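# Finish feeding timber, rack it in both hooks, stop

## Task

A roller feed was halted while a timber piece was nearly through, so the rollers hold only its tail end. Pressing the green button runs the feed, and it keeps running until the red button is pressed. Get the timber resting in both hooks of the rack next to the outfeed, and leave the machine in the stopped state at the end.

## Robot and tools

Robots: three identical i2rt Big YAM arms named arm1, arm2 and arm3. Each has six revolute joints, a two-finger gripper and a wrist camera that sits above the hand and looks toward the fingertips. Reach is about 1.0 m from the joint1 axis. Fixed room cameras: cam_button, cam_end, cam_over and cam_side. Wrist cameras: arm1_cam_wrist, arm2_cam_wrist and arm3_cam_wrist.

Frames: there is a single scene frame, with its origin on the floor and +z up, in metres. Calibrated feet (base_link), each facing along its own +x: arm1 at (-0.162, 0.664, 0.836), quat wxyz (0.731, 0.006, 0.004, -0.682). arm2 at (1.158, -0.706, 0.735), quat (0.608, -0.008, 0.001, 0.794). arm3 at (1.123, 0.470, 0.775), quat (0.679, -0.007, -0.001, -0.734). The hand point lies between the finger pads, about 1 cm short of the tips. The fingers extend along the hand's +z and close along its y. Printed hand positions can be off, more so at long reach.

Tool move: takes optional keys arm1, arm2, arm3 and cameras. An arm you leave out receives no new command, although it may still be driving toward an earlier target. Each arm's part can hold:
- joints: a dict of absolute targets by name. joint1_rad -2.879..2.879 turns the arm about its foot (CCW from above is positive; 0 points along the foot's +x). joint2_rad 0..3.141 is the shoulder (0 has the upper arm pointing back and level; increasing raises it and swings it forward). joint3_rad 0..3.019 is the elbow (0 is folded; increasing opens it). joint4_rad -1.692..1.57 pitches the hand (positive tips the fingers up). joint5_rad -1.57..1.57 swings the hand sideways (positive is toward the arm's right). joint6_rad -2.094..2.094 rolls the hand (positive is clockwise seen from behind). gripper_m 0..0.093 is the absolute fingertip gap in metres. Tolerances for done: ±0.045, 0.14, 0.09, 0.055, 0.03, 0.035 rad and ±0.003 m.
- target: one list of 7 numbers [x, y, z, qw, qx, qy, qz]. This is an absolute hand pose in the scene frame, in metres, and the hand follows a straight line to it from its current hand_target. When target is given, joints may contain gripper_m only.
- speed: the top speed of the path in m/s, 0.002..0.5, default 0.25. It is allowed only together with target. Turning is capped at twice that value in rad/s.
All motions in one call start at the same moment. Every hand path in the call finishes together, paced by the slowest. Paths run 0.5 to 10 s, and an action lasts at most 15 s. Paths do not avoid obstacles or other arms. Hands lag, drift and can overshoot the speed, especially when an arm is near straight, and they often end a centimetre or more off. Each step is clipped to within 100 mm and 20° of the measured pose. An unknown key makes the call invalid. An out-of-range value gets it refused, and after a refusal the later calls in that reply are skipped.
cameras: a list of names, or "all" (the default), or [] for no images.

Tool wait: seconds 0..10 plus optional cameras. It commands nothing and returns state and images.
Tool zoom_image: camera plus region [x0,y0,x1,y1] in image pixels, at most 504x504, on that camera's latest image. It works only if that camera appeared in the latest images.
Tool read_manual: returns the URDF licence text only.
Tool finished_scene: scene (1 or 2). It is final, and the goal must still hold without the robots. Scene 1 is practice and may be skipped. Later calls in the same reply run in the next scene, and the result gives that scene's task.

Reading results: there is a "move" line per commanded arm, showing done or its worst status. An "as last shown" arm was not commanded, and its lines repeat older values. joint_status and hand_status use these words. off_target means it stopped short and may still push. time_out means joints keep nearby targets and keep pushing; on_its_own lists these, and "held at" gives a target, not a reading. To relieve the push, send the reported position. not_followed means a self-collision or arm-clearance check withheld a command, shown as "joint command not followed" or "pose unreachable". The arm may keep attempting it later. hand_target is the pose at the currently held joint targets. Joint velocities are in rad/s (gripper in m/s), and "within noise" means the arm is still. Joint torques include the arm's own weight and carry offsets. Joints 3 and 4 wrap at ±28 N m.

Gripper: the force is about 50-64 N per pad. Gripping a hard part, the reading is up to 0.005 m below the part width, or up to 0.002 m above it. Closed on nothing it reads 0-0.003. In free air it reads up to 0.003 wider than the real gap. For a full-force grip, command about 0.005 below the touch reading. To release, command well above the reading.

Cautions: robots keep pushing on contact and do not stop by themselves. A hard press between two arms, including one gripper closing on another's fingers, ends the scene. A hard hit may do the same. The clearance check can react too late and ignores fingers, gripper housings and cameras. Knocking anything out of the work area ends the scene. Avoid drops, releasing moving parts, slams and heavy pushing. Holding loads, stretched poses or unreachable targets heat motors. MOTOR HOT appears at 85 °C, and at 100 °C the arm goes limp for 30-60 s (OVER-TEMPERATURE FAULT, limit_stop_at_motor_heat; resend the targets afterward). The scene keeps running while you think, so arms hold their last command. Loose objects may occasionally be pushed. The feed runs from a green press until a red press, so press red once the timber is clear, and check with cam_button.

Each tool is called after "Emit:" as name(argument=value, ...) on one line, values as JSON.

## Session

Emit:
move()

Scene clock: 0.00 s.
Joint torques (N m): no reading
Heat: arm1: hottest joint2_rad 29 °C; arm2: hottest joint1_rad 27 °C; arm3: hottest joint1_rad 29 °C.
Joint velocities: within noise
arm1.joint_positions: joint1_rad=+0.610 joint2_rad=+0.604 joint3_rad=+1.620 joint4_rad=-1.537 joint5_rad=-0.090 joint6_rad=+0.462 gripper_m=+0.09396
arm1.joint_status: not commanded
arm1.hand: x=-0.0493 y=+0.5380 z=+1.4390 quat_wxyz=(-0.494, -0.528, -0.688, +0.063) (m; scene frame)
arm1.hand_target: x=-0.0516 y=+0.5407 z=+1.4460 quat_wxyz=(-0.503, -0.524, -0.684, +0.065) (m; scene frame)
arm1.hand_status: not commanded
arm2.joint_positions: joint1_rad=-0.547 joint2_rad=+0.620 joint3_rad=+1.618 joint4_rad=-1.400 joint5_rad=+0.152 joint6_rad=+0.538 gripper_m=+0.09396
arm2.joint_status: not commanded
arm2.hand: x=+1.2284 y=-0.5288 z=+1.3656 quat_wxyz=(-0.390, +0.269, -0.789, -0.390) (m; scene frame)
arm2.hand_target: x=+1.2273 y=-0.5324 z=+1.3729 quat_wxyz=(-0.395, +0.267, -0.785, -0.397) (m; scene frame)
arm2.hand_status: not commanded
arm3.joint_positions: joint1_rad=+0.351 joint2_rad=+0.542 joint3_rad=+1.505 joint4_rad=-1.531 joint5_rad=+0.167 joint6_rad=-0.726 gripper_m=+0.09396
arm3.joint_status: not commanded
arm3.hand: x=+1.1426 y=+0.3175 z=+1.3425 quat_wxyz=(-0.190, -0.282, -0.826, +0.450) (m; scene frame)
arm3.hand_target: x=+1.1421 y=+0.3196 z=+1.3513 quat_wxyz=(-0.196, -0.281, -0.820, +0.458) (m; scene frame)
arm3.hand_status: not commanded
pictures: arm1_cam_wrist, arm2_cam_wrist, arm3_cam_wrist, cam_button, cam_end, cam_over, cam_side

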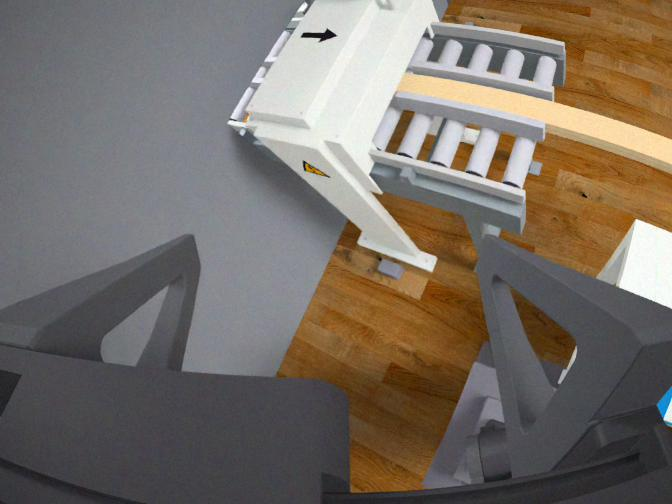

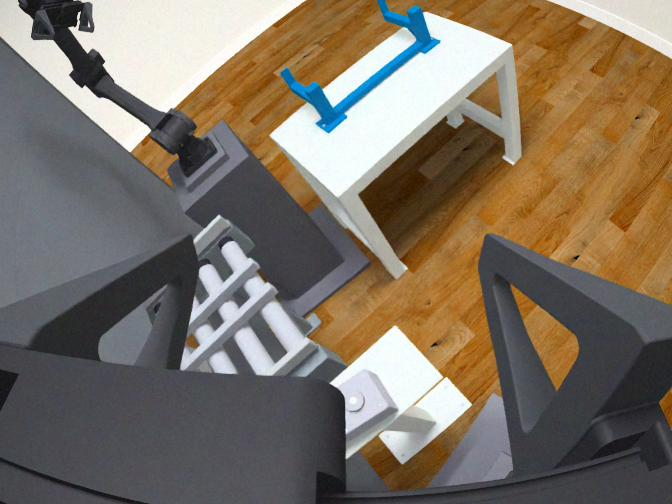

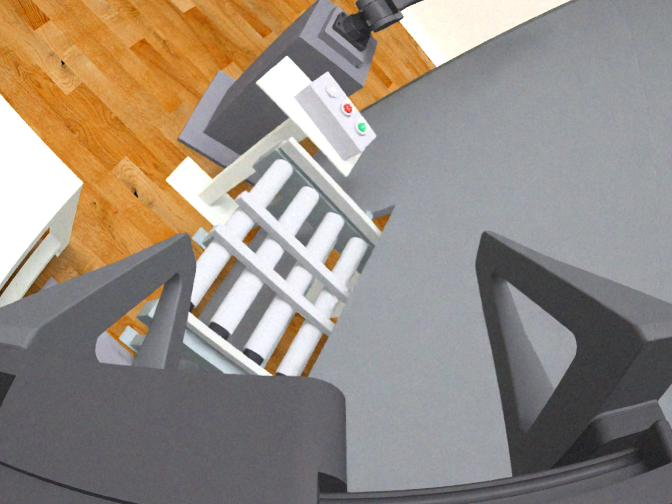

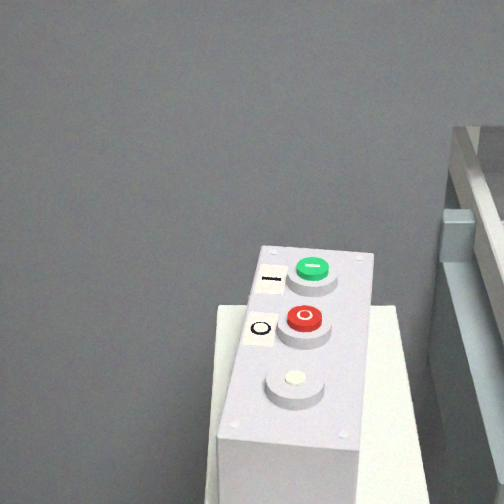

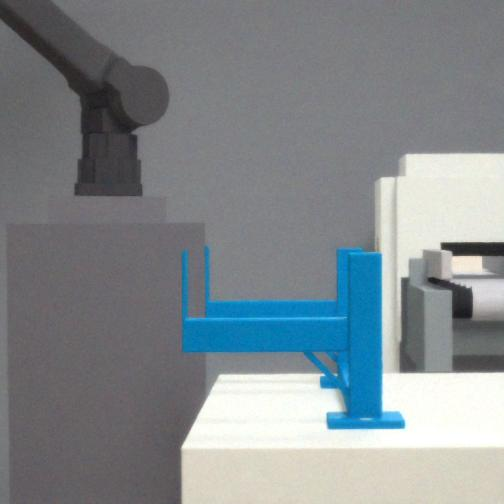

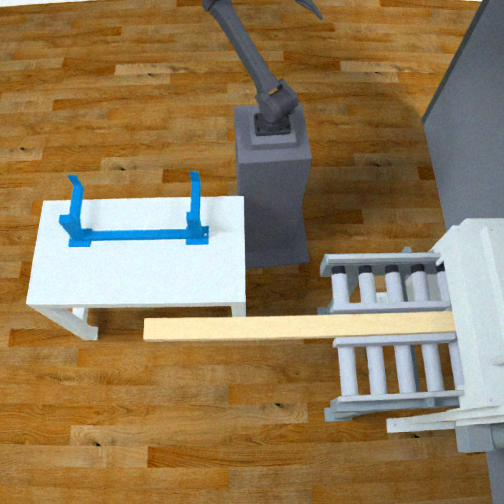

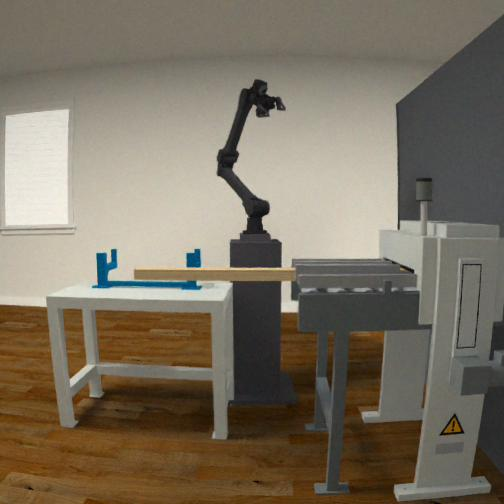

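Emit:
move(arm1={"target":[-0.35,0.2,1.2,0,1,0,0]}, arm2={"target":[0.95,-0.3,1.15,0,0.7071,-0.7071,0],"joints":{"gripper_m":0}})

Emit:
move(arm1={"target":[-0.4,0.25,1.2,0,0.7071,0.7071,0]}, cameras=["arm1_cam_wrist"])

Scene clock: 6.97 s.
Joint torques (N m): arm1=[0.26 -16.5 14 0.23 0.12 0.06] | arm2=[0.85 -9.05 12.57 0.35 0 -0.06] | arm3=[0.5 5.25 6.12 1.89 0.07 0.07]
Heat: arm1: hottest joint2_rad 29 °C; arm2: hottest joint1_rad 27 °C; arm3: hottest joint1_rad 29 °C.
move: arm1 off_target; arm2 off_target
Joint velocities: within noise
arm1.joint_positions: joint1_rad=-0.450 joint2_rad=+1.560 joint3_rad=+1.788 joint4_rad=-1.673 joint5_rad=-0.005 joint6_rad=+1.171 gripper_m=+0.09396
arm1.joint_status: not commanded
arm1.hand: x=-0.3434 y=+0.2052 z=+1.1814 quat_wxyz=(-0.051, -0.998, -0.010, +0.020) (m; scene frame)
arm1.hand_target: x=-0.3495 y=+0.2008 z=+1.1991 quat_wxyz=(-0.067, -0.997, +0.000, +0.027) (m; scene frame)
arm1.hand_status: off_target (0.020 m and 6.4 deg from the pose sent, 0.512 m and 116.3 deg at the start; a joint's target at an end of its range on 85 of 147 steps)
arm2.joint_positions: joint1_rad=+0.196 joint2_rad=+1.397 joint3_rad=+1.737 joint4_rad=-1.673 joint5_rad=-0.004 joint6_rad=+0.483 gripper_m=+0.00016
arm2.joint_status: all done
arm2.hand: x=+0.9582 y=-0.3057 z=+1.1323 quat_wxyz=(-0.035, +0.695, -0.711, -0.106) (m; scene frame)
arm2.hand_target: x=+0.9504 y=-0.3008 z=+1.1491 quat_wxyz=(-0.039, +0.701, -0.702, -0.121) (m; scene frame)
arm2.hand_status: off_target (0.020 m and 12.8 deg from the pose sent, 0.420 m and 83.1 deg at the start; a joint's target at an end of its range on 107 of 147 steps)
arm3: as last shown
pictures: arm1_cam_wrist, arm2_cam_wrist, arm3_cam_wrist, cam_button, cam_end, cam_over, cam_side

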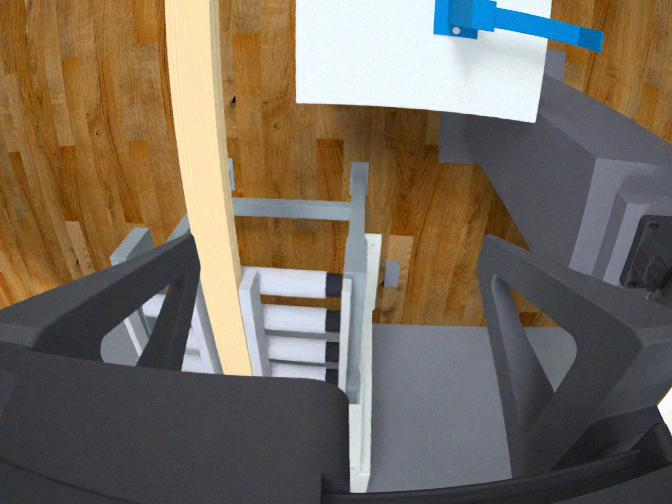

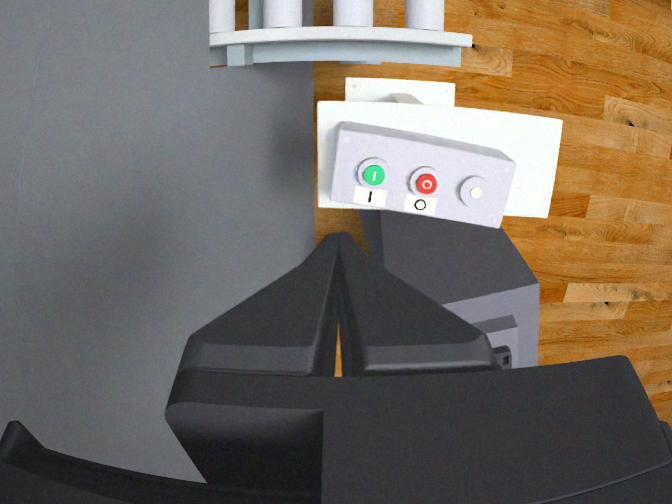

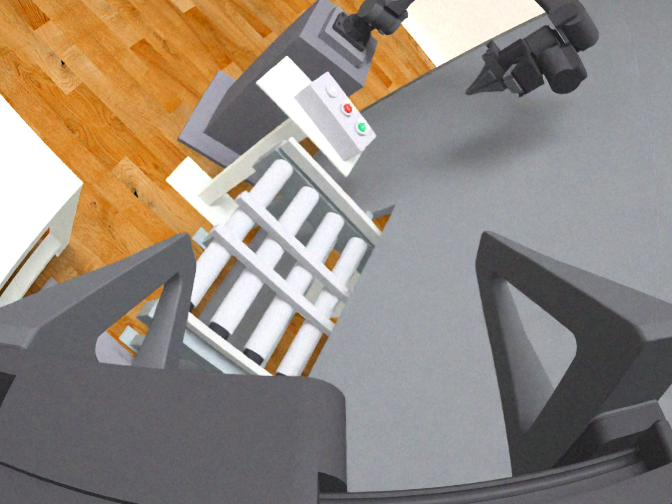

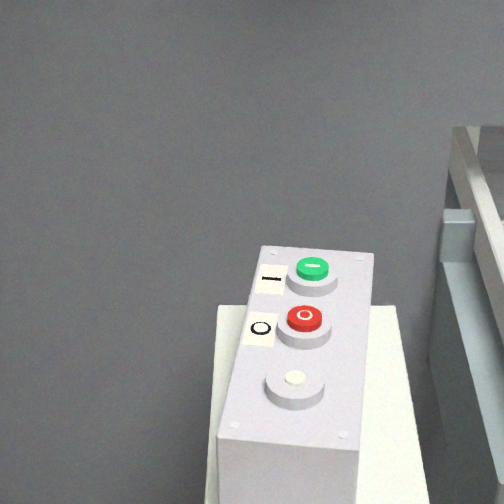

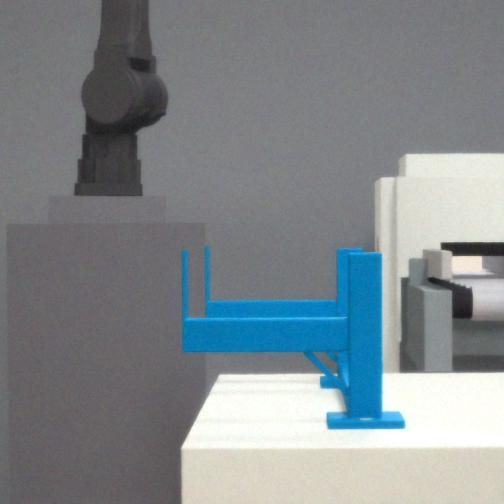

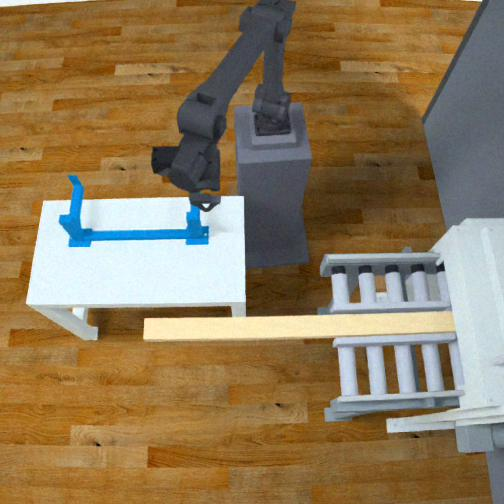

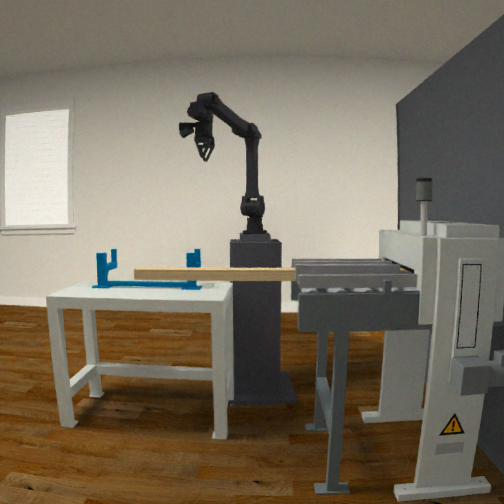

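Scene clock: 11.00 s.
Joint torques (N m): arm1=[0.32 -17.03 8.5 0.43 0.04 -0.18] | arm2=[0.67 -9.41 12.62 0.27 0 -0.08] | arm3=[0.56 5.19 6.12 1.87 0.07 0.07]
Heat: arm1: hottest joint2_rad 30 °C; arm2: hottest joint1_rad 27 °C; arm3: hottest joint1_rad 29 °C.
move: arm1 off_target
Joint velocities: within noise
arm1.joint_positions: joint1_rad=-0.590 joint2_rad=+1.519 joint3_rad=+1.788 joint4_rad=-1.673 joint5_rad=-0.010 joint6_rad=-0.515 gripper_m=+0.09397
arm1.joint_status: not commanded
arm1.hand: x=-0.3999 y=+0.2425 z=+1.2007 quat_wxyz=(-0.022, -0.707, -0.703, +0.073) (m; scene frame)
arm1.hand_target: x=-0.3999 y=+0.2499 z=+1.1993 quat_wxyz=(-0.018, -0.706, -0.705, +0.065) (m; scene frame)
arm1.hand_status: off_target (0.008 m and 8.7 deg from the pose sent, 0.074 m and 89.0 deg at the start; a joint's target at an end of its range on 118 of 121 steps)
arm2, arm3: as last shown
arm2.joint_positions: joint1_rad=+0.196 joint2_rad=+1.397 joint3_rad=+1.737 joint4_rad=-1.673 joint5_rad=-0.004 joint6_rad=+0.482 gripper_m=+0.00016
arm2.hand: x=+0.9582 y=-0.3057 z=+1.1323 quat_wxyz=(-0.035, +0.695, -0.710, -0.106) (m; scene frame)
pictures: arm1_cam_wrist

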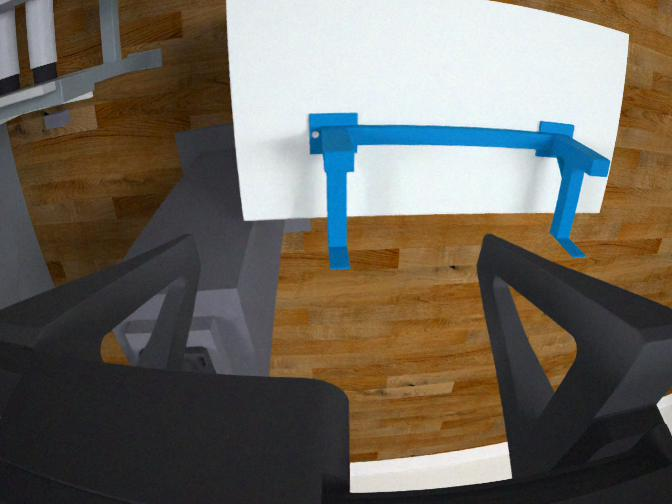

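Emit:
move(arm1={"target":[-0.1,0.01,0.95,0,1,0,0]}, arm2={"target":[0.953,-0.37,0.9,0,0.7071,-0.7071,0]})

Scene clock: 16.00 s.
Joint torques (N m): arm1=[0.91 -23.77 13.56 0.47 0.09 0.11] | arm2=[0.67 -7.59 7.23 0.73 0 0.16] | arm3=[0.56 5.25 6.12 1.88 0.07 0.07]
Heat: arm1: hottest joint2_rad 30 °C; arm2: hottest joint1_rad 27 °C; arm3: hottest joint1_rad 29 °C.
move: arm1 off_target; arm2 off_target
Joint velocities: within noise
arm1.joint_positions: joint1_rad=+0.025 joint2_rad=+2.084 joint3_rad=+1.914 joint4_rad=-1.418 joint5_rad=+0.003 joint6_rad=+1.656 gripper_m=+0.09397
arm1.joint_status: not commanded
arm1.hand: x=-0.1024 y=+0.0263 z=+0.9434 quat_wxyz=(+0.016, -1.000, -0.005, +0.001) (m; scene frame)
arm1.hand_target: x=-0.1001 y=+0.0108 z=+0.9501 quat_wxyz=(+0.000, -1.000, +0.000, +0.000) (m; scene frame)
arm1.hand_status: off_target (0.018 m and 2.0 deg from the pose sent, 0.455 m and 90.0 deg at the start)
arm2.joint_positions: joint1_rad=+0.274 joint2_rad=+1.360 joint3_rad=+1.136 joint4_rad=-1.305 joint5_rad=-0.002 joint6_rad=+0.536 gripper_m=+0.00016
arm2.joint_status: not commanded
arm2.hand: x=+0.9562 y=-0.3668 z=+0.9135 quat_wxyz=(-0.004, +0.707, -0.707, -0.012) (m; scene frame)
arm2.hand_target: x=+0.9533 y=-0.3702 z=+0.9004 quat_wxyz=(+0.000, +0.707, -0.707, +0.000) (m; scene frame)
arm2.hand_status: off_target (0.014 m and 1.5 deg from the pose sent, 0.241 m and 12.8 deg at the start)
arm3: as last shown
pictures: arm1_cam_wrist, arm2_cam_wrist, arm3_cam_wrist, cam_button, cam_end, cam_over, cam_side

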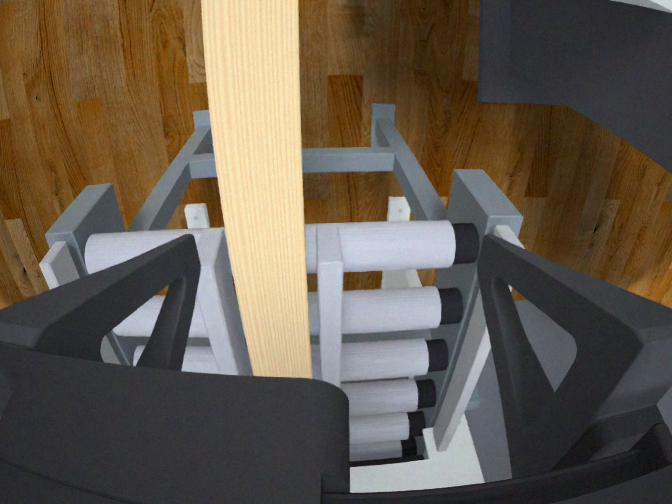

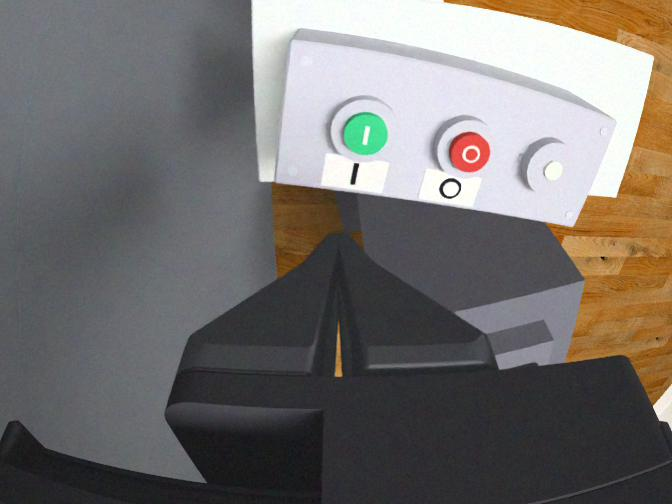

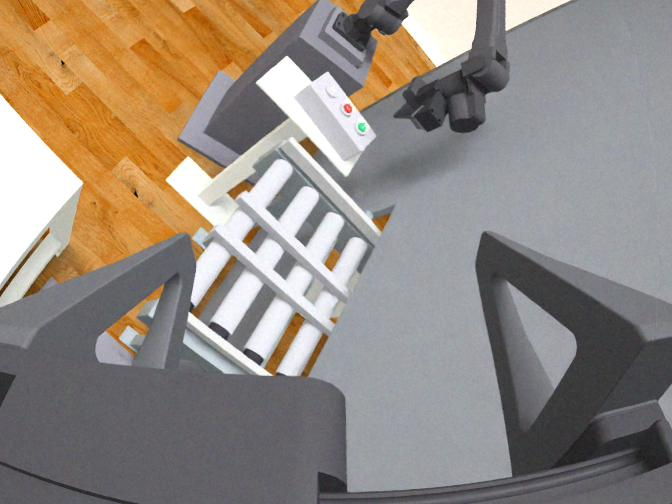

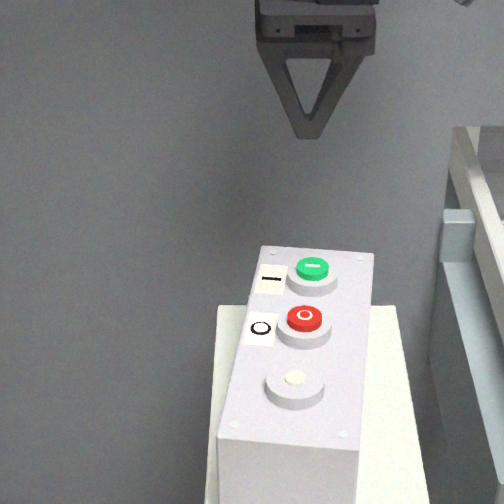

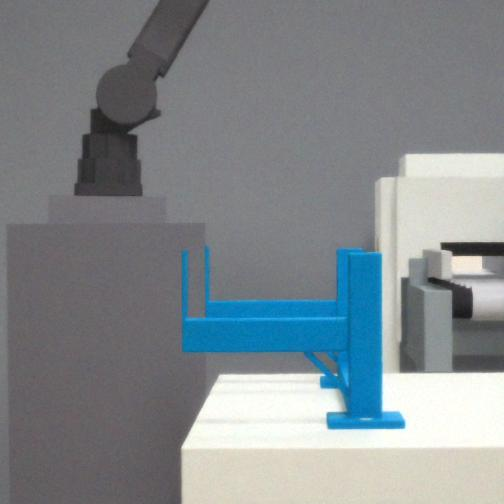

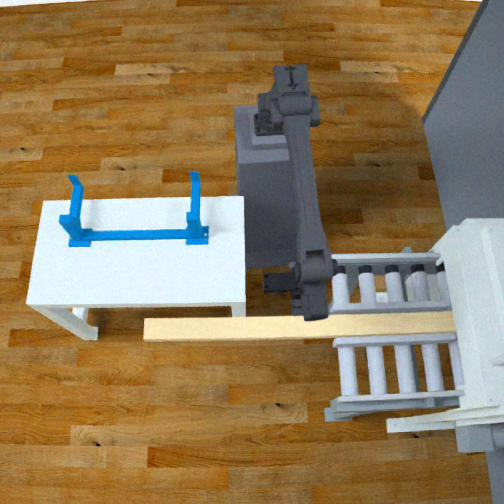

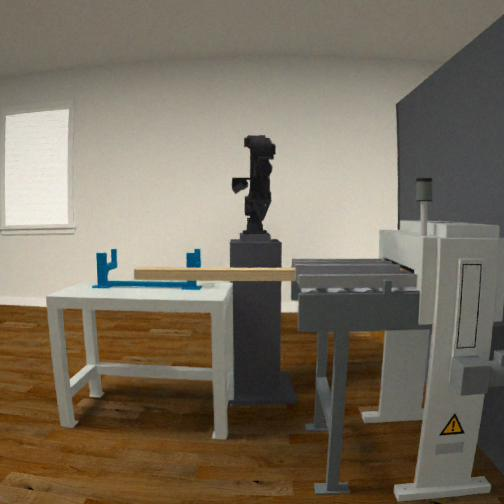

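Emit:
zoom_image(camera="cam_side", region=[90, 180, 350, 320])

Emit:
zoom_image(camera="cam_end", region=[252, 200, 504, 452])

Scaled by 1.938 from the camera's 504x504 image, which has a finer 720x720 frame.

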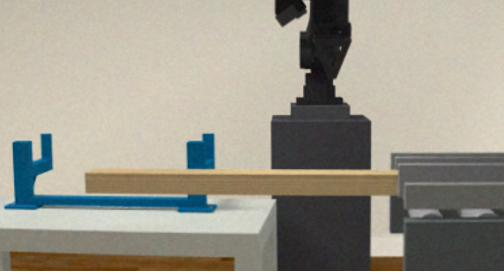

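Scaled by 2.000 from the camera's 504x504 image, which has a finer 720x720 frame.

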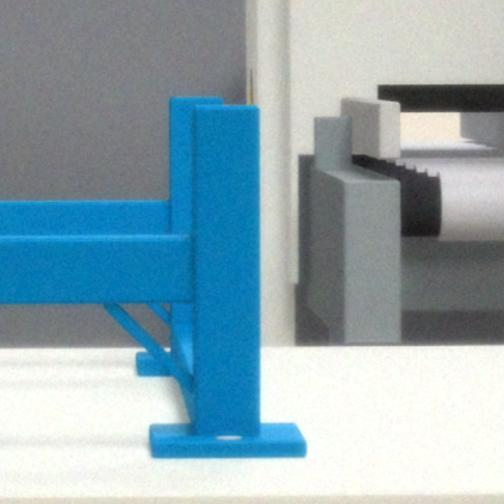

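Emit:
move(arm1={"target":[-0.09,-0.034,0.83,0,1,0,0]}, arm2={"target":[0.967,-0.388,0.785,0,0.7071,-0.7071,0]}, cameras=["arm1_cam_wrist","arm2_cam_wrist","cam_side","cam_button","cam_over"])

Emit:
zoom_image(camera="cam_side", region=[180, 180, 360, 320])

Emit:
zoom_image(camera="cam_button", region=[200, 150, 400, 350])

Scene clock: 18.07 s.
Joint torques (N m): arm1=[1.55 -28.98 12.67 0.54 0.11 0.1] | arm2=[0.09 -6.18 5.38 2.17 0.35 0.08] | arm3=[0.56 5.3 6.12 1.88 0.07 0.07]
Heat: arm1: hottest joint2_rad 30 °C; arm2: hottest joint1_rad 27 °C; arm3: hottest joint1_rad 29 °C.
move: arm1 off_target; arm2 off_target
Joint velocities: within noise
arm1.joint_positions: joint1_rad=+0.025 joint2_rad=+2.330 joint3_rad=+1.992 joint4_rad=-1.274 joint5_rad=+0.003 joint6_rad=+1.664 gripper_m=+0.09397
arm1.joint_status: not commanded
arm1.hand: x=-0.0981 y=-0.0142 z=+0.8123 quat_wxyz=(+0.028, -1.000, -0.001, +0.002) (m; scene frame)
arm1.hand_target: x=-0.0901 y=-0.0329 z=+0.8306 quat_wxyz=(+0.000, -1.000, +0.000, +0.000) (m; scene frame)
arm1.hand_status: off_target (0.028 m and 3.2 deg from the pose sent, 0.129 m and 1.9 deg at the start)
arm2.joint_positions: joint1_rad=+0.278 joint2_rad=+1.421 joint3_rad=+0.896 joint4_rad=-1.011 joint5_rad=-0.013 joint6_rad=+0.536 gripper_m=+0.00016
arm2.joint_status: not commanded
arm2.hand: x=+0.9648 y=-0.3872 z=+0.8074 quat_wxyz=(+0.002, +0.709, -0.705, -0.010) (m; scene frame)
arm2.hand_target: x=+0.9676 y=-0.3891 z=+0.7861 quat_wxyz=(+0.000, +0.707, -0.707, +0.000) (m; scene frame)
arm2.hand_status: off_target (0.023 m and 1.2 deg from the pose sent, 0.131 m and 1.5 deg at the start)
arm3: as last shown
pictures: arm1_cam_wrist, arm2_cam_wrist, cam_button, cam_over, cam_side

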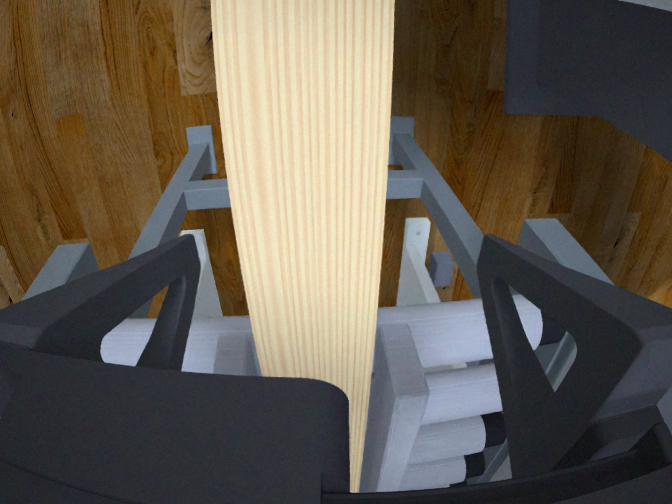

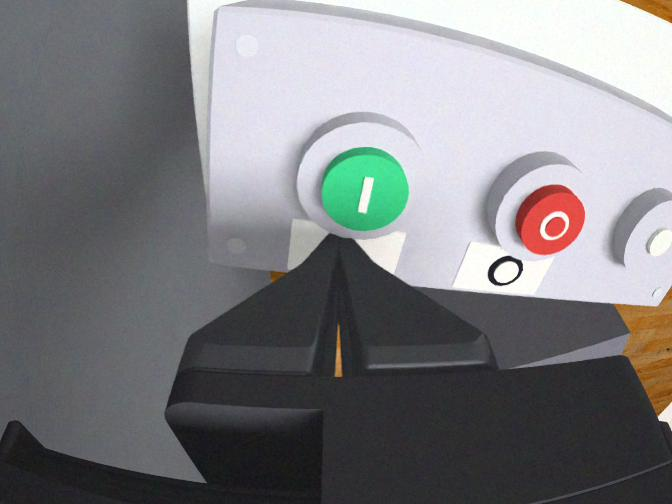

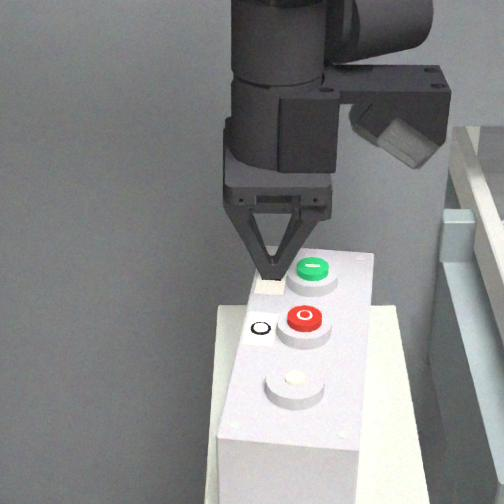

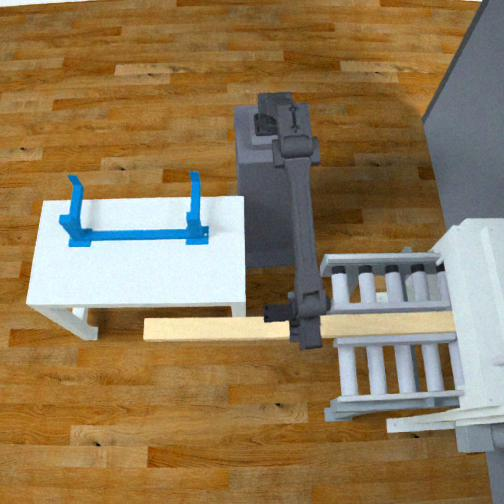

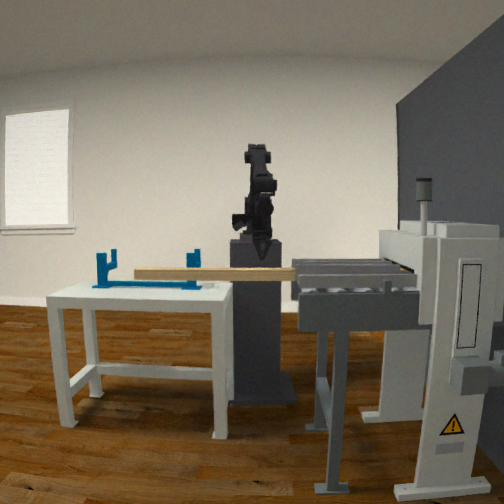

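Scaled by 2.800 from the camera's 504x504 image, which has a finer 720x720 frame.

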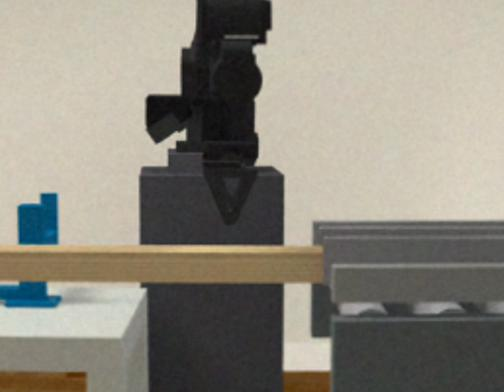

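Scaled by 2.520 from the camera's 504x504 image, which has a finer 720x720 frame.

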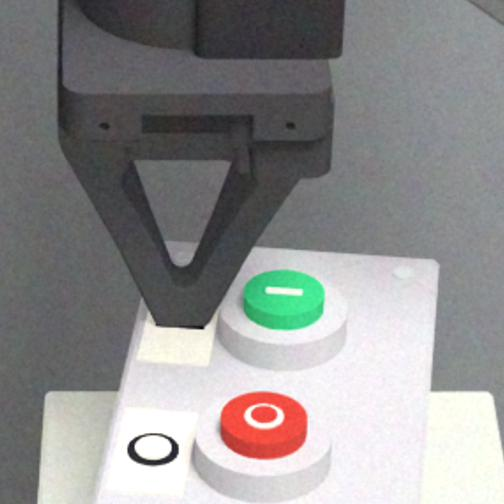

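Emit:
move(arm2={"target":[0.968,-0.385,0.86,0,0.7071,-0.7071,0]}, arm1={"target":[-0.082,-0.040,0.782,0.028,1,0,0]}, cameras=["arm1_cam_wrist"])

Emit:
move(arm2={"target":[0.972,-0.362,0.845,0,0.7071,-0.7071,0]}, cameras=["arm2_cam_wrist","cam_button","cam_side","arm1_cam_wrist"])

Emit:
zoom_image(camera="cam_button", region=[200, 150, 400, 350])

Emit:
zoom_image(camera="cam_side", region=[180, 180, 360, 320])

Scene clock: 20.07 s.
Joint torques (N m): arm1=[1.38 -26.46 7.75 1.1 0.13 0.07] | arm2=[-0.5 -9 10.51 -0.27 0.12 0.01] | arm3=[0.56 5.25 6.12 1.88 0.07 0.07]
Heat: arm1: hottest joint2_rad 31 °C; arm2: hottest joint1_rad 27 °C; arm3: hottest joint1_rad 29 °C.
move: arm1 off_target; arm2 off_target
Joint velocities: within noise
arm1.joint_positions: joint1_rad=+0.039 joint2_rad=+2.332 joint3_rad=+1.979 joint4_rad=-1.121 joint5_rad=+0.009 joint6_rad=+1.675 gripper_m=+0.09397
arm1.joint_status: not commanded
arm1.hand: x=-0.0864 y=-0.0455 z=+0.8066 quat_wxyz=(-0.041, -0.999, -0.002, -0.002) (m; scene frame)
arm1.hand_target: x=-0.0823 y=-0.0393 z=+0.7826 quat_wxyz=(-0.028, -1.000, +0.000, +0.000) (m; scene frame)
arm1.hand_status: off_target (0.026 m and 1.5 deg from the pose sent, 0.043 m and 6.4 deg at the start)
arm2.joint_positions: joint1_rad=+0.278 joint2_rad=+1.366 joint3_rad=+0.952 joint4_rad=-1.174 joint5_rad=-0.006 joint6_rad=+0.536 gripper_m=+0.00016
arm2.joint_status: not commanded
arm2.hand: x=+0.9731 y=-0.3989 z=+0.8453 quat_wxyz=(+0.005, +0.709, -0.705, +0.016) (m; scene frame)
arm2.hand_target: x=+0.9683 y=-0.3855 z=+0.8600 quat_wxyz=(+0.000, +0.707, -0.707, +0.000) (m; scene frame)
arm2.hand_status: off_target (0.021 m and 1.9 deg from the pose sent, 0.053 m and 1.2 deg at the start)
arm3: as last shown
pictures: arm1_cam_wrist

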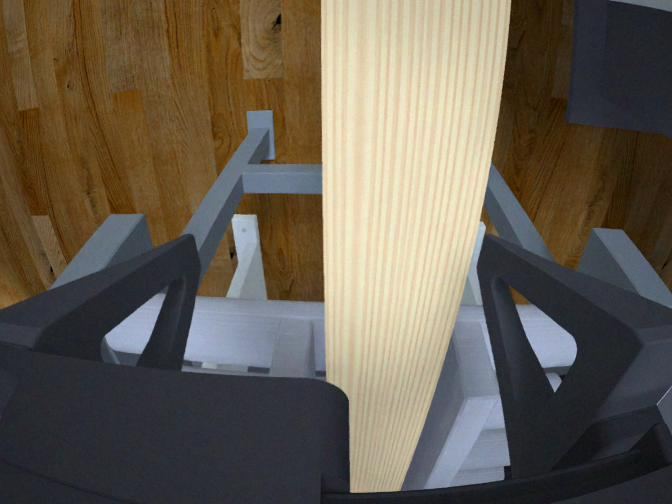

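Scene clock: 21.03 s.
Joint torques (N m): arm1=[1.96 -26.17 7.69 1.1 0.2 0.11] | arm2=[-0.56 -7.53 11.07 0.5 0.1 -0.07] | arm3=[0.56 5.25 6.12 1.88 0.07 0.07]
Heat: arm1: hottest joint2_rad 31 °C; arm2: hottest joint1_rad 27 °C; arm3: hottest joint1_rad 29 °C.
move: arm2 off_target
Joint velocities: within noise
arm1.joint_positions: joint1_rad=+0.039 joint2_rad=+2.332 joint3_rad=+1.979 joint4_rad=-1.120 joint5_rad=+0.009 joint6_rad=+1.675 gripper_m=+0.09397
arm1.joint_status: not commanded
arm1.hand: x=-0.0864 y=-0.0456 z=+0.8066 quat_wxyz=(-0.041, -0.999, -0.002, -0.002) (m; scene frame)
arm1.hand_target: x=-0.0822 y=-0.0393 z=+0.7826 quat_wxyz=(-0.028, -1.000, +0.000, +0.000) (m; scene frame)
arm1.hand_status: not commanded
arm2.joint_positions: joint1_rad=+0.239 joint2_rad=+1.408 joint3_rad=+0.963 joint4_rad=-1.151 joint5_rad=-0.005 joint6_rad=+0.507 gripper_m=+0.00016
arm2.joint_status: not commanded
arm2.hand: x=+0.9810 y=-0.3839 z=+0.8345 quat_wxyz=(+0.006, +0.705, -0.709, +0.020) (m; scene frame)
arm2.hand_target: x=+0.9725 y=-0.3627 z=+0.8455 quat_wxyz=(+0.000, +0.707, -0.707, +0.000) (m; scene frame)
arm2.hand_status: off_target (0.026 m and 2.4 deg from the pose sent, 0.037 m and 1.9 deg at the start)
arm3: as last shown
pictures: arm1_cam_wrist, arm2_cam_wrist, cam_button, cam_side

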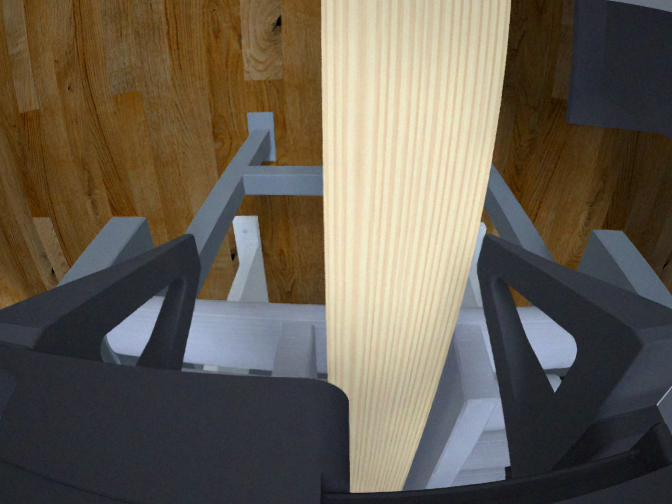

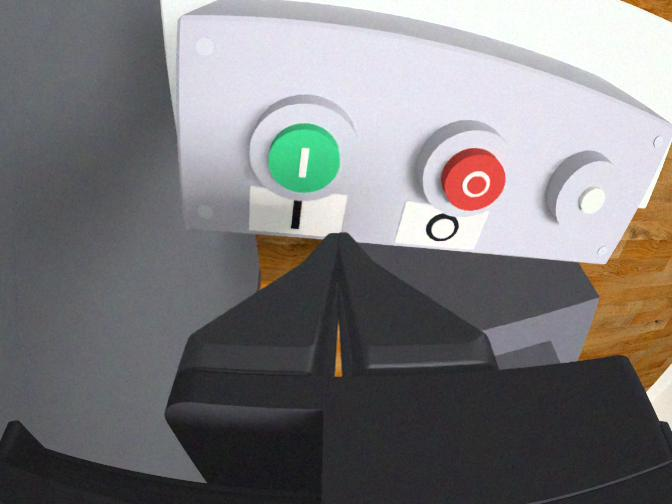

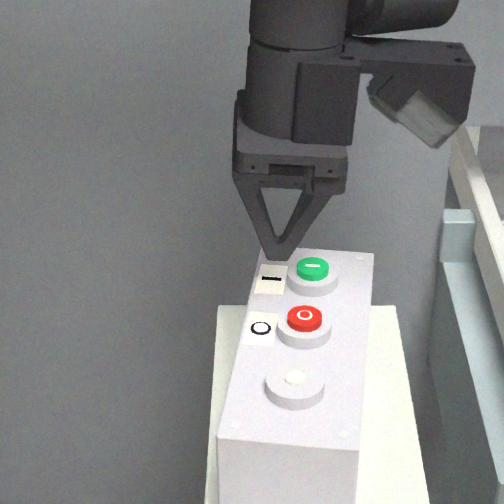

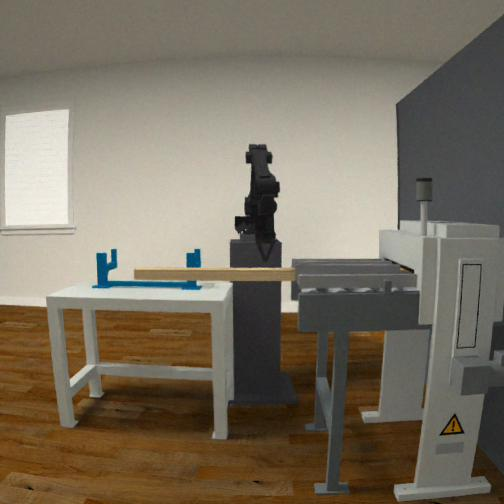

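Scaled by 2.520 from the camera's 504x504 image, which has a finer 720x720 frame.

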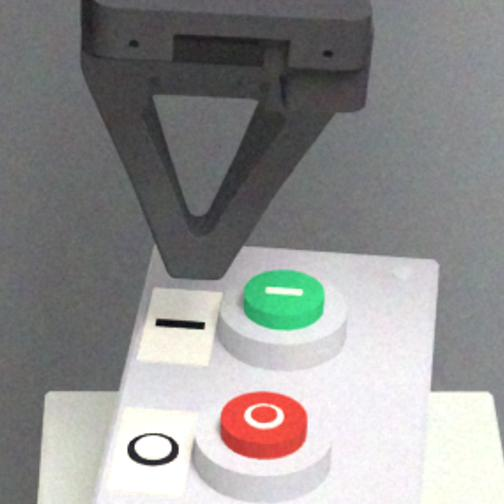

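Scaled by 2.800 from the camera's 504x504 image, which has a finer 720x720 frame.

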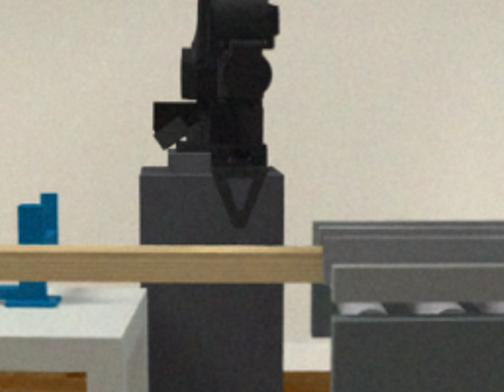

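Emit:
move(arm2={"target":[0.964,-0.338,0.842,0,0.7071,-0.7071,0]}, arm1={"target":[-0.08,-0.02,0.742,0,1,0,0]}, cameras=["arm1_cam_wrist","arm2_cam_wrist","cam_button","cam_side"])

Emit:
zoom_image(camera="cam_button", region=[200, 150, 400, 350])

Emit:
zoom_image(camera="cam_side", region=[180, 180, 360, 320])

Scene clock: 22.27 s.
Joint torques (N m): arm1=[1.9 -26.75 7.92 1.06 0.03 0.13] | arm2=[-0.56 -8.47 11.06 0.35 0.09 -0.09] | arm3=[0.56 5.25 6.12 1.88 0.07 0.07]
Heat: arm1: hottest joint2_rad 31 °C; arm2: hottest joint1_rad 27 °C; arm3: hottest joint1_rad 29 °C.
move: arm1 off_target; arm2 off_target
Joint velocities: within noise
arm1.joint_positions: joint1_rad=+0.041 joint2_rad=+2.382 joint3_rad=+1.931 joint4_rad=-1.096 joint5_rad=+0.006 joint6_rad=+1.680 gripper_m=+0.09397
arm1.joint_status: not commanded
arm1.hand: x=-0.0864 y=-0.0231 z=+0.7558 quat_wxyz=(-0.005, -1.000, -0.001, +0.001) (m; scene frame)
arm1.hand_target: x=-0.0802 y=-0.0197 z=+0.7422 quat_wxyz=(+0.000, -1.000, +0.000, +0.000) (m; scene frame)
arm1.hand_status: off_target (0.016 m and 0.6 deg from the pose sent, 0.070 m and 4.7 deg at the start)
arm2.joint_positions: joint1_rad=+0.232 joint2_rad=+1.472 joint3_rad=+1.029 joint4_rad=-1.146 joint5_rad=-0.005 joint6_rad=+0.496 gripper_m=+0.00016
arm2.joint_status: not commanded
arm2.hand: x=+0.9707 y=-0.3590 z=+0.8339 quat_wxyz=(+0.005, +0.706, -0.708, +0.016) (m; scene frame)
arm2.hand_target: x=+0.9644 y=-0.3387 z=+0.8424 quat_wxyz=(+0.000, +0.707, -0.707, +0.000) (m; scene frame)
arm2.hand_status: off_target (0.024 m and 1.9 deg from the pose sent, 0.050 m and 2.4 deg at the start)
arm3: as last shown
pictures: arm1_cam_wrist, arm2_cam_wrist, cam_button, cam_side

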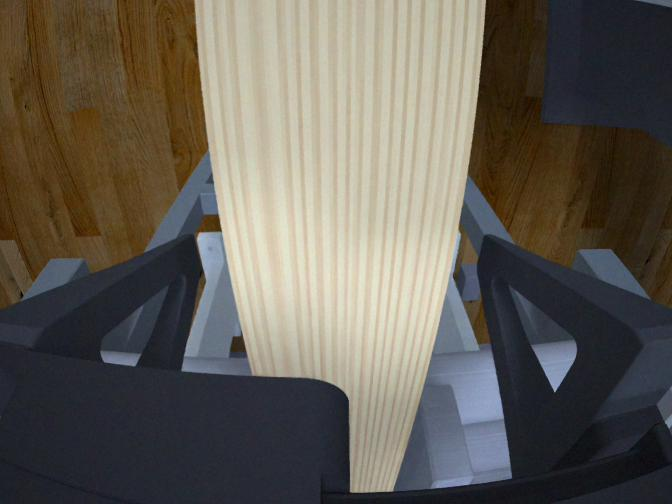

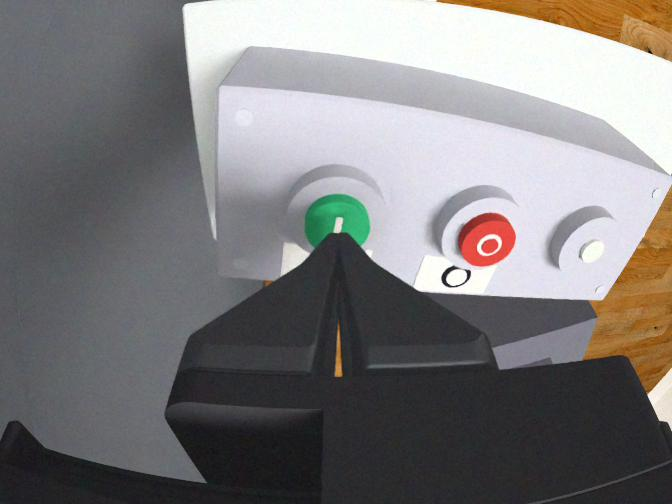

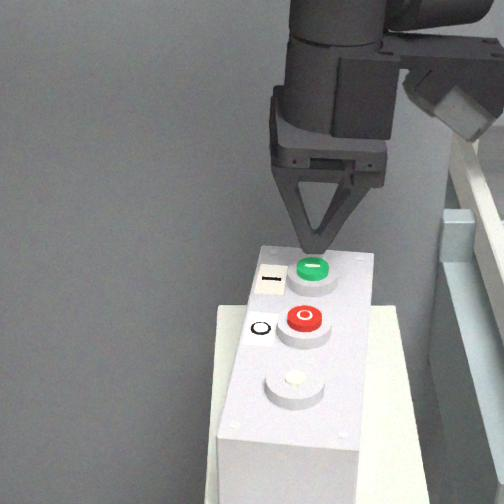

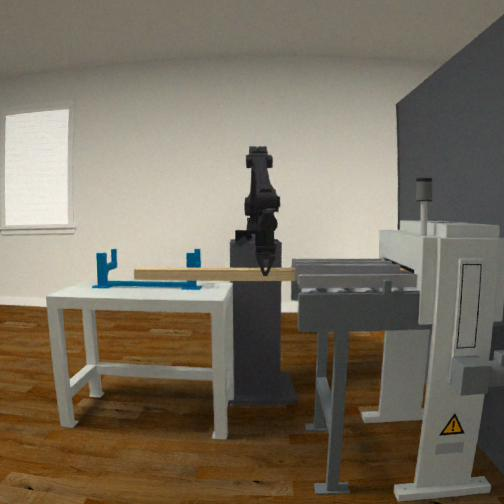

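Scaled by 2.520 from the camera's 504x504 image, which has a finer 720x720 frame.

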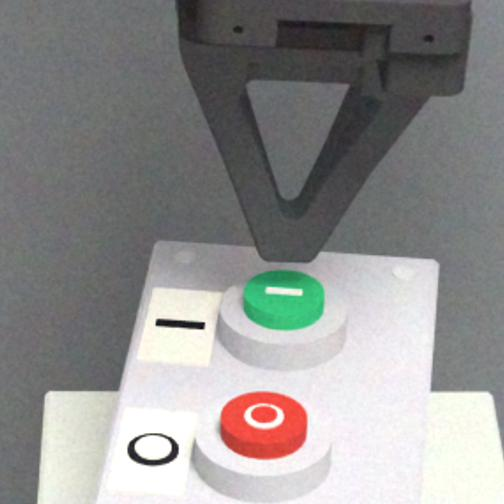

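Scaled by 2.800 from the camera's 504x504 image, which has a finer 720x720 frame.

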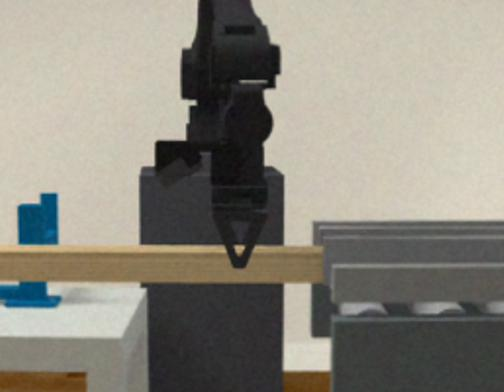

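Emit:
move(arm1={"target":[-0.08,-0.02,0.723,0,1,0,0]}, cameras=[])

Emit:
move(arm1={"joints":{"gripper_m":0.05}}, cameras=["arm1_cam_wrist","cam_side"])

Scene clock: 23.43 s.
Joint torques (N m): arm1=[1.2 -25.76 7.39 0.9 -0.02 0.12] | arm2=[-0.73 -8.47 11.07 0.44 0.07 -0.07] | arm3=[0.56 5.25 6.12 1.88 0.07 0.07]
Heat: arm1: hottest joint2_rad 32 °C; arm2: hottest joint1_rad 27 °C; arm3: hottest joint1_rad 29 °C.
move: arm1 off_target
Joint velocities: within noise
arm1.joint_positions: joint1_rad=+0.041 joint2_rad=+2.397 joint3_rad=+1.931 joint4_rad=-1.065 joint5_rad=+0.006 joint6_rad=+1.680 gripper_m=+0.09397
arm1.joint_status: not commanded
arm1.hand: x=-0.0859 y=-0.0272 z=+0.7455 quat_wxyz=(-0.012, -1.000, -0.001, +0.000) (m; scene frame)
arm1.hand_target: x=-0.0803 y=-0.0195 z=+0.7235 quat_wxyz=(+0.000, -1.000, +0.000, +0.000) (m; scene frame)
arm1.hand_status: off_target (0.024 m and 1.4 deg from the pose sent, 0.034 m and 0.6 deg at the start)
arm2: as last shown
arm3.joint_positions: joint1_rad=+0.351 joint2_rad=+0.542 joint3_rad=+1.505 joint4_rad=-1.531 joint5_rad=+0.167 joint6_rad=-0.726 gripper_m=+0.09396
arm3.joint_status: not commanded
arm3.hand: x=+1.1426 y=+0.3175 z=+1.3425 quat_wxyz=(-0.190, -0.282, -0.826, +0.450) (m; scene frame)
arm3.hand_target: x=+1.1421 y=+0.3196 z=+1.3513 quat_wxyz=(-0.196, -0.281, -0.820, +0.458) (m; scene frame)
arm3.hand_status: not commanded
pictures: none
No camera images: "cameras" was empty.

Scene clock: 24.00 s.
Joint torques (N m): arm1=[1.26 -25.99 8.13 1.36 0.04 0.15] | arm2=[-0.67 -8.41 11.04 0.43 0.08 -0.08] | arm3=[0.5 5.25 6.12 1.88 0.07 0.07]
Heat: arm1: hottest joint2_rad 32 °C; arm2: hottest joint1_rad 27 °C; arm3: hottest joint1_rad 29 °C.
move: arm1 off_target
Joint velocities: within noise
arm1.joint_positions: joint1_rad=+0.042 joint2_rad=+2.397 joint3_rad=+1.926 joint4_rad=-1.070 joint5_rad=+0.005 joint6_rad=+1.680 gripper_m=+0.06280
arm1.joint_status: gripper_m off_target (ended at +0.06283, target +0.05000)
arm1.hand: x=-0.0855 y=-0.0243 z=+0.7444 quat_wxyz=(-0.008, -1.000, -0.001, +0.000) (m; scene frame)
arm1.hand_target: x=-0.0801 y=-0.0193 z=+0.7235 quat_wxyz=(+0.000, -1.000, +0.000, +0.000) (m; scene frame)
arm1.hand_status: not commanded
arm2, arm3: as last shown
pictures: arm1_cam_wrist, cam_side

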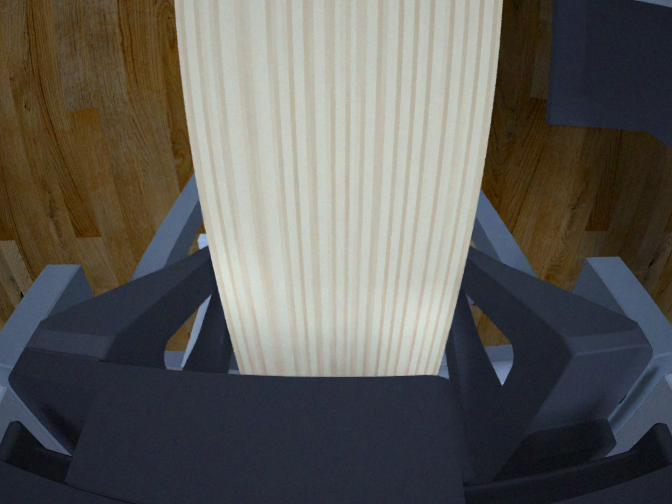

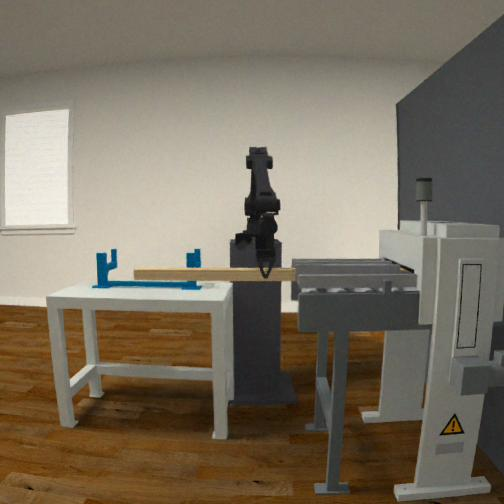

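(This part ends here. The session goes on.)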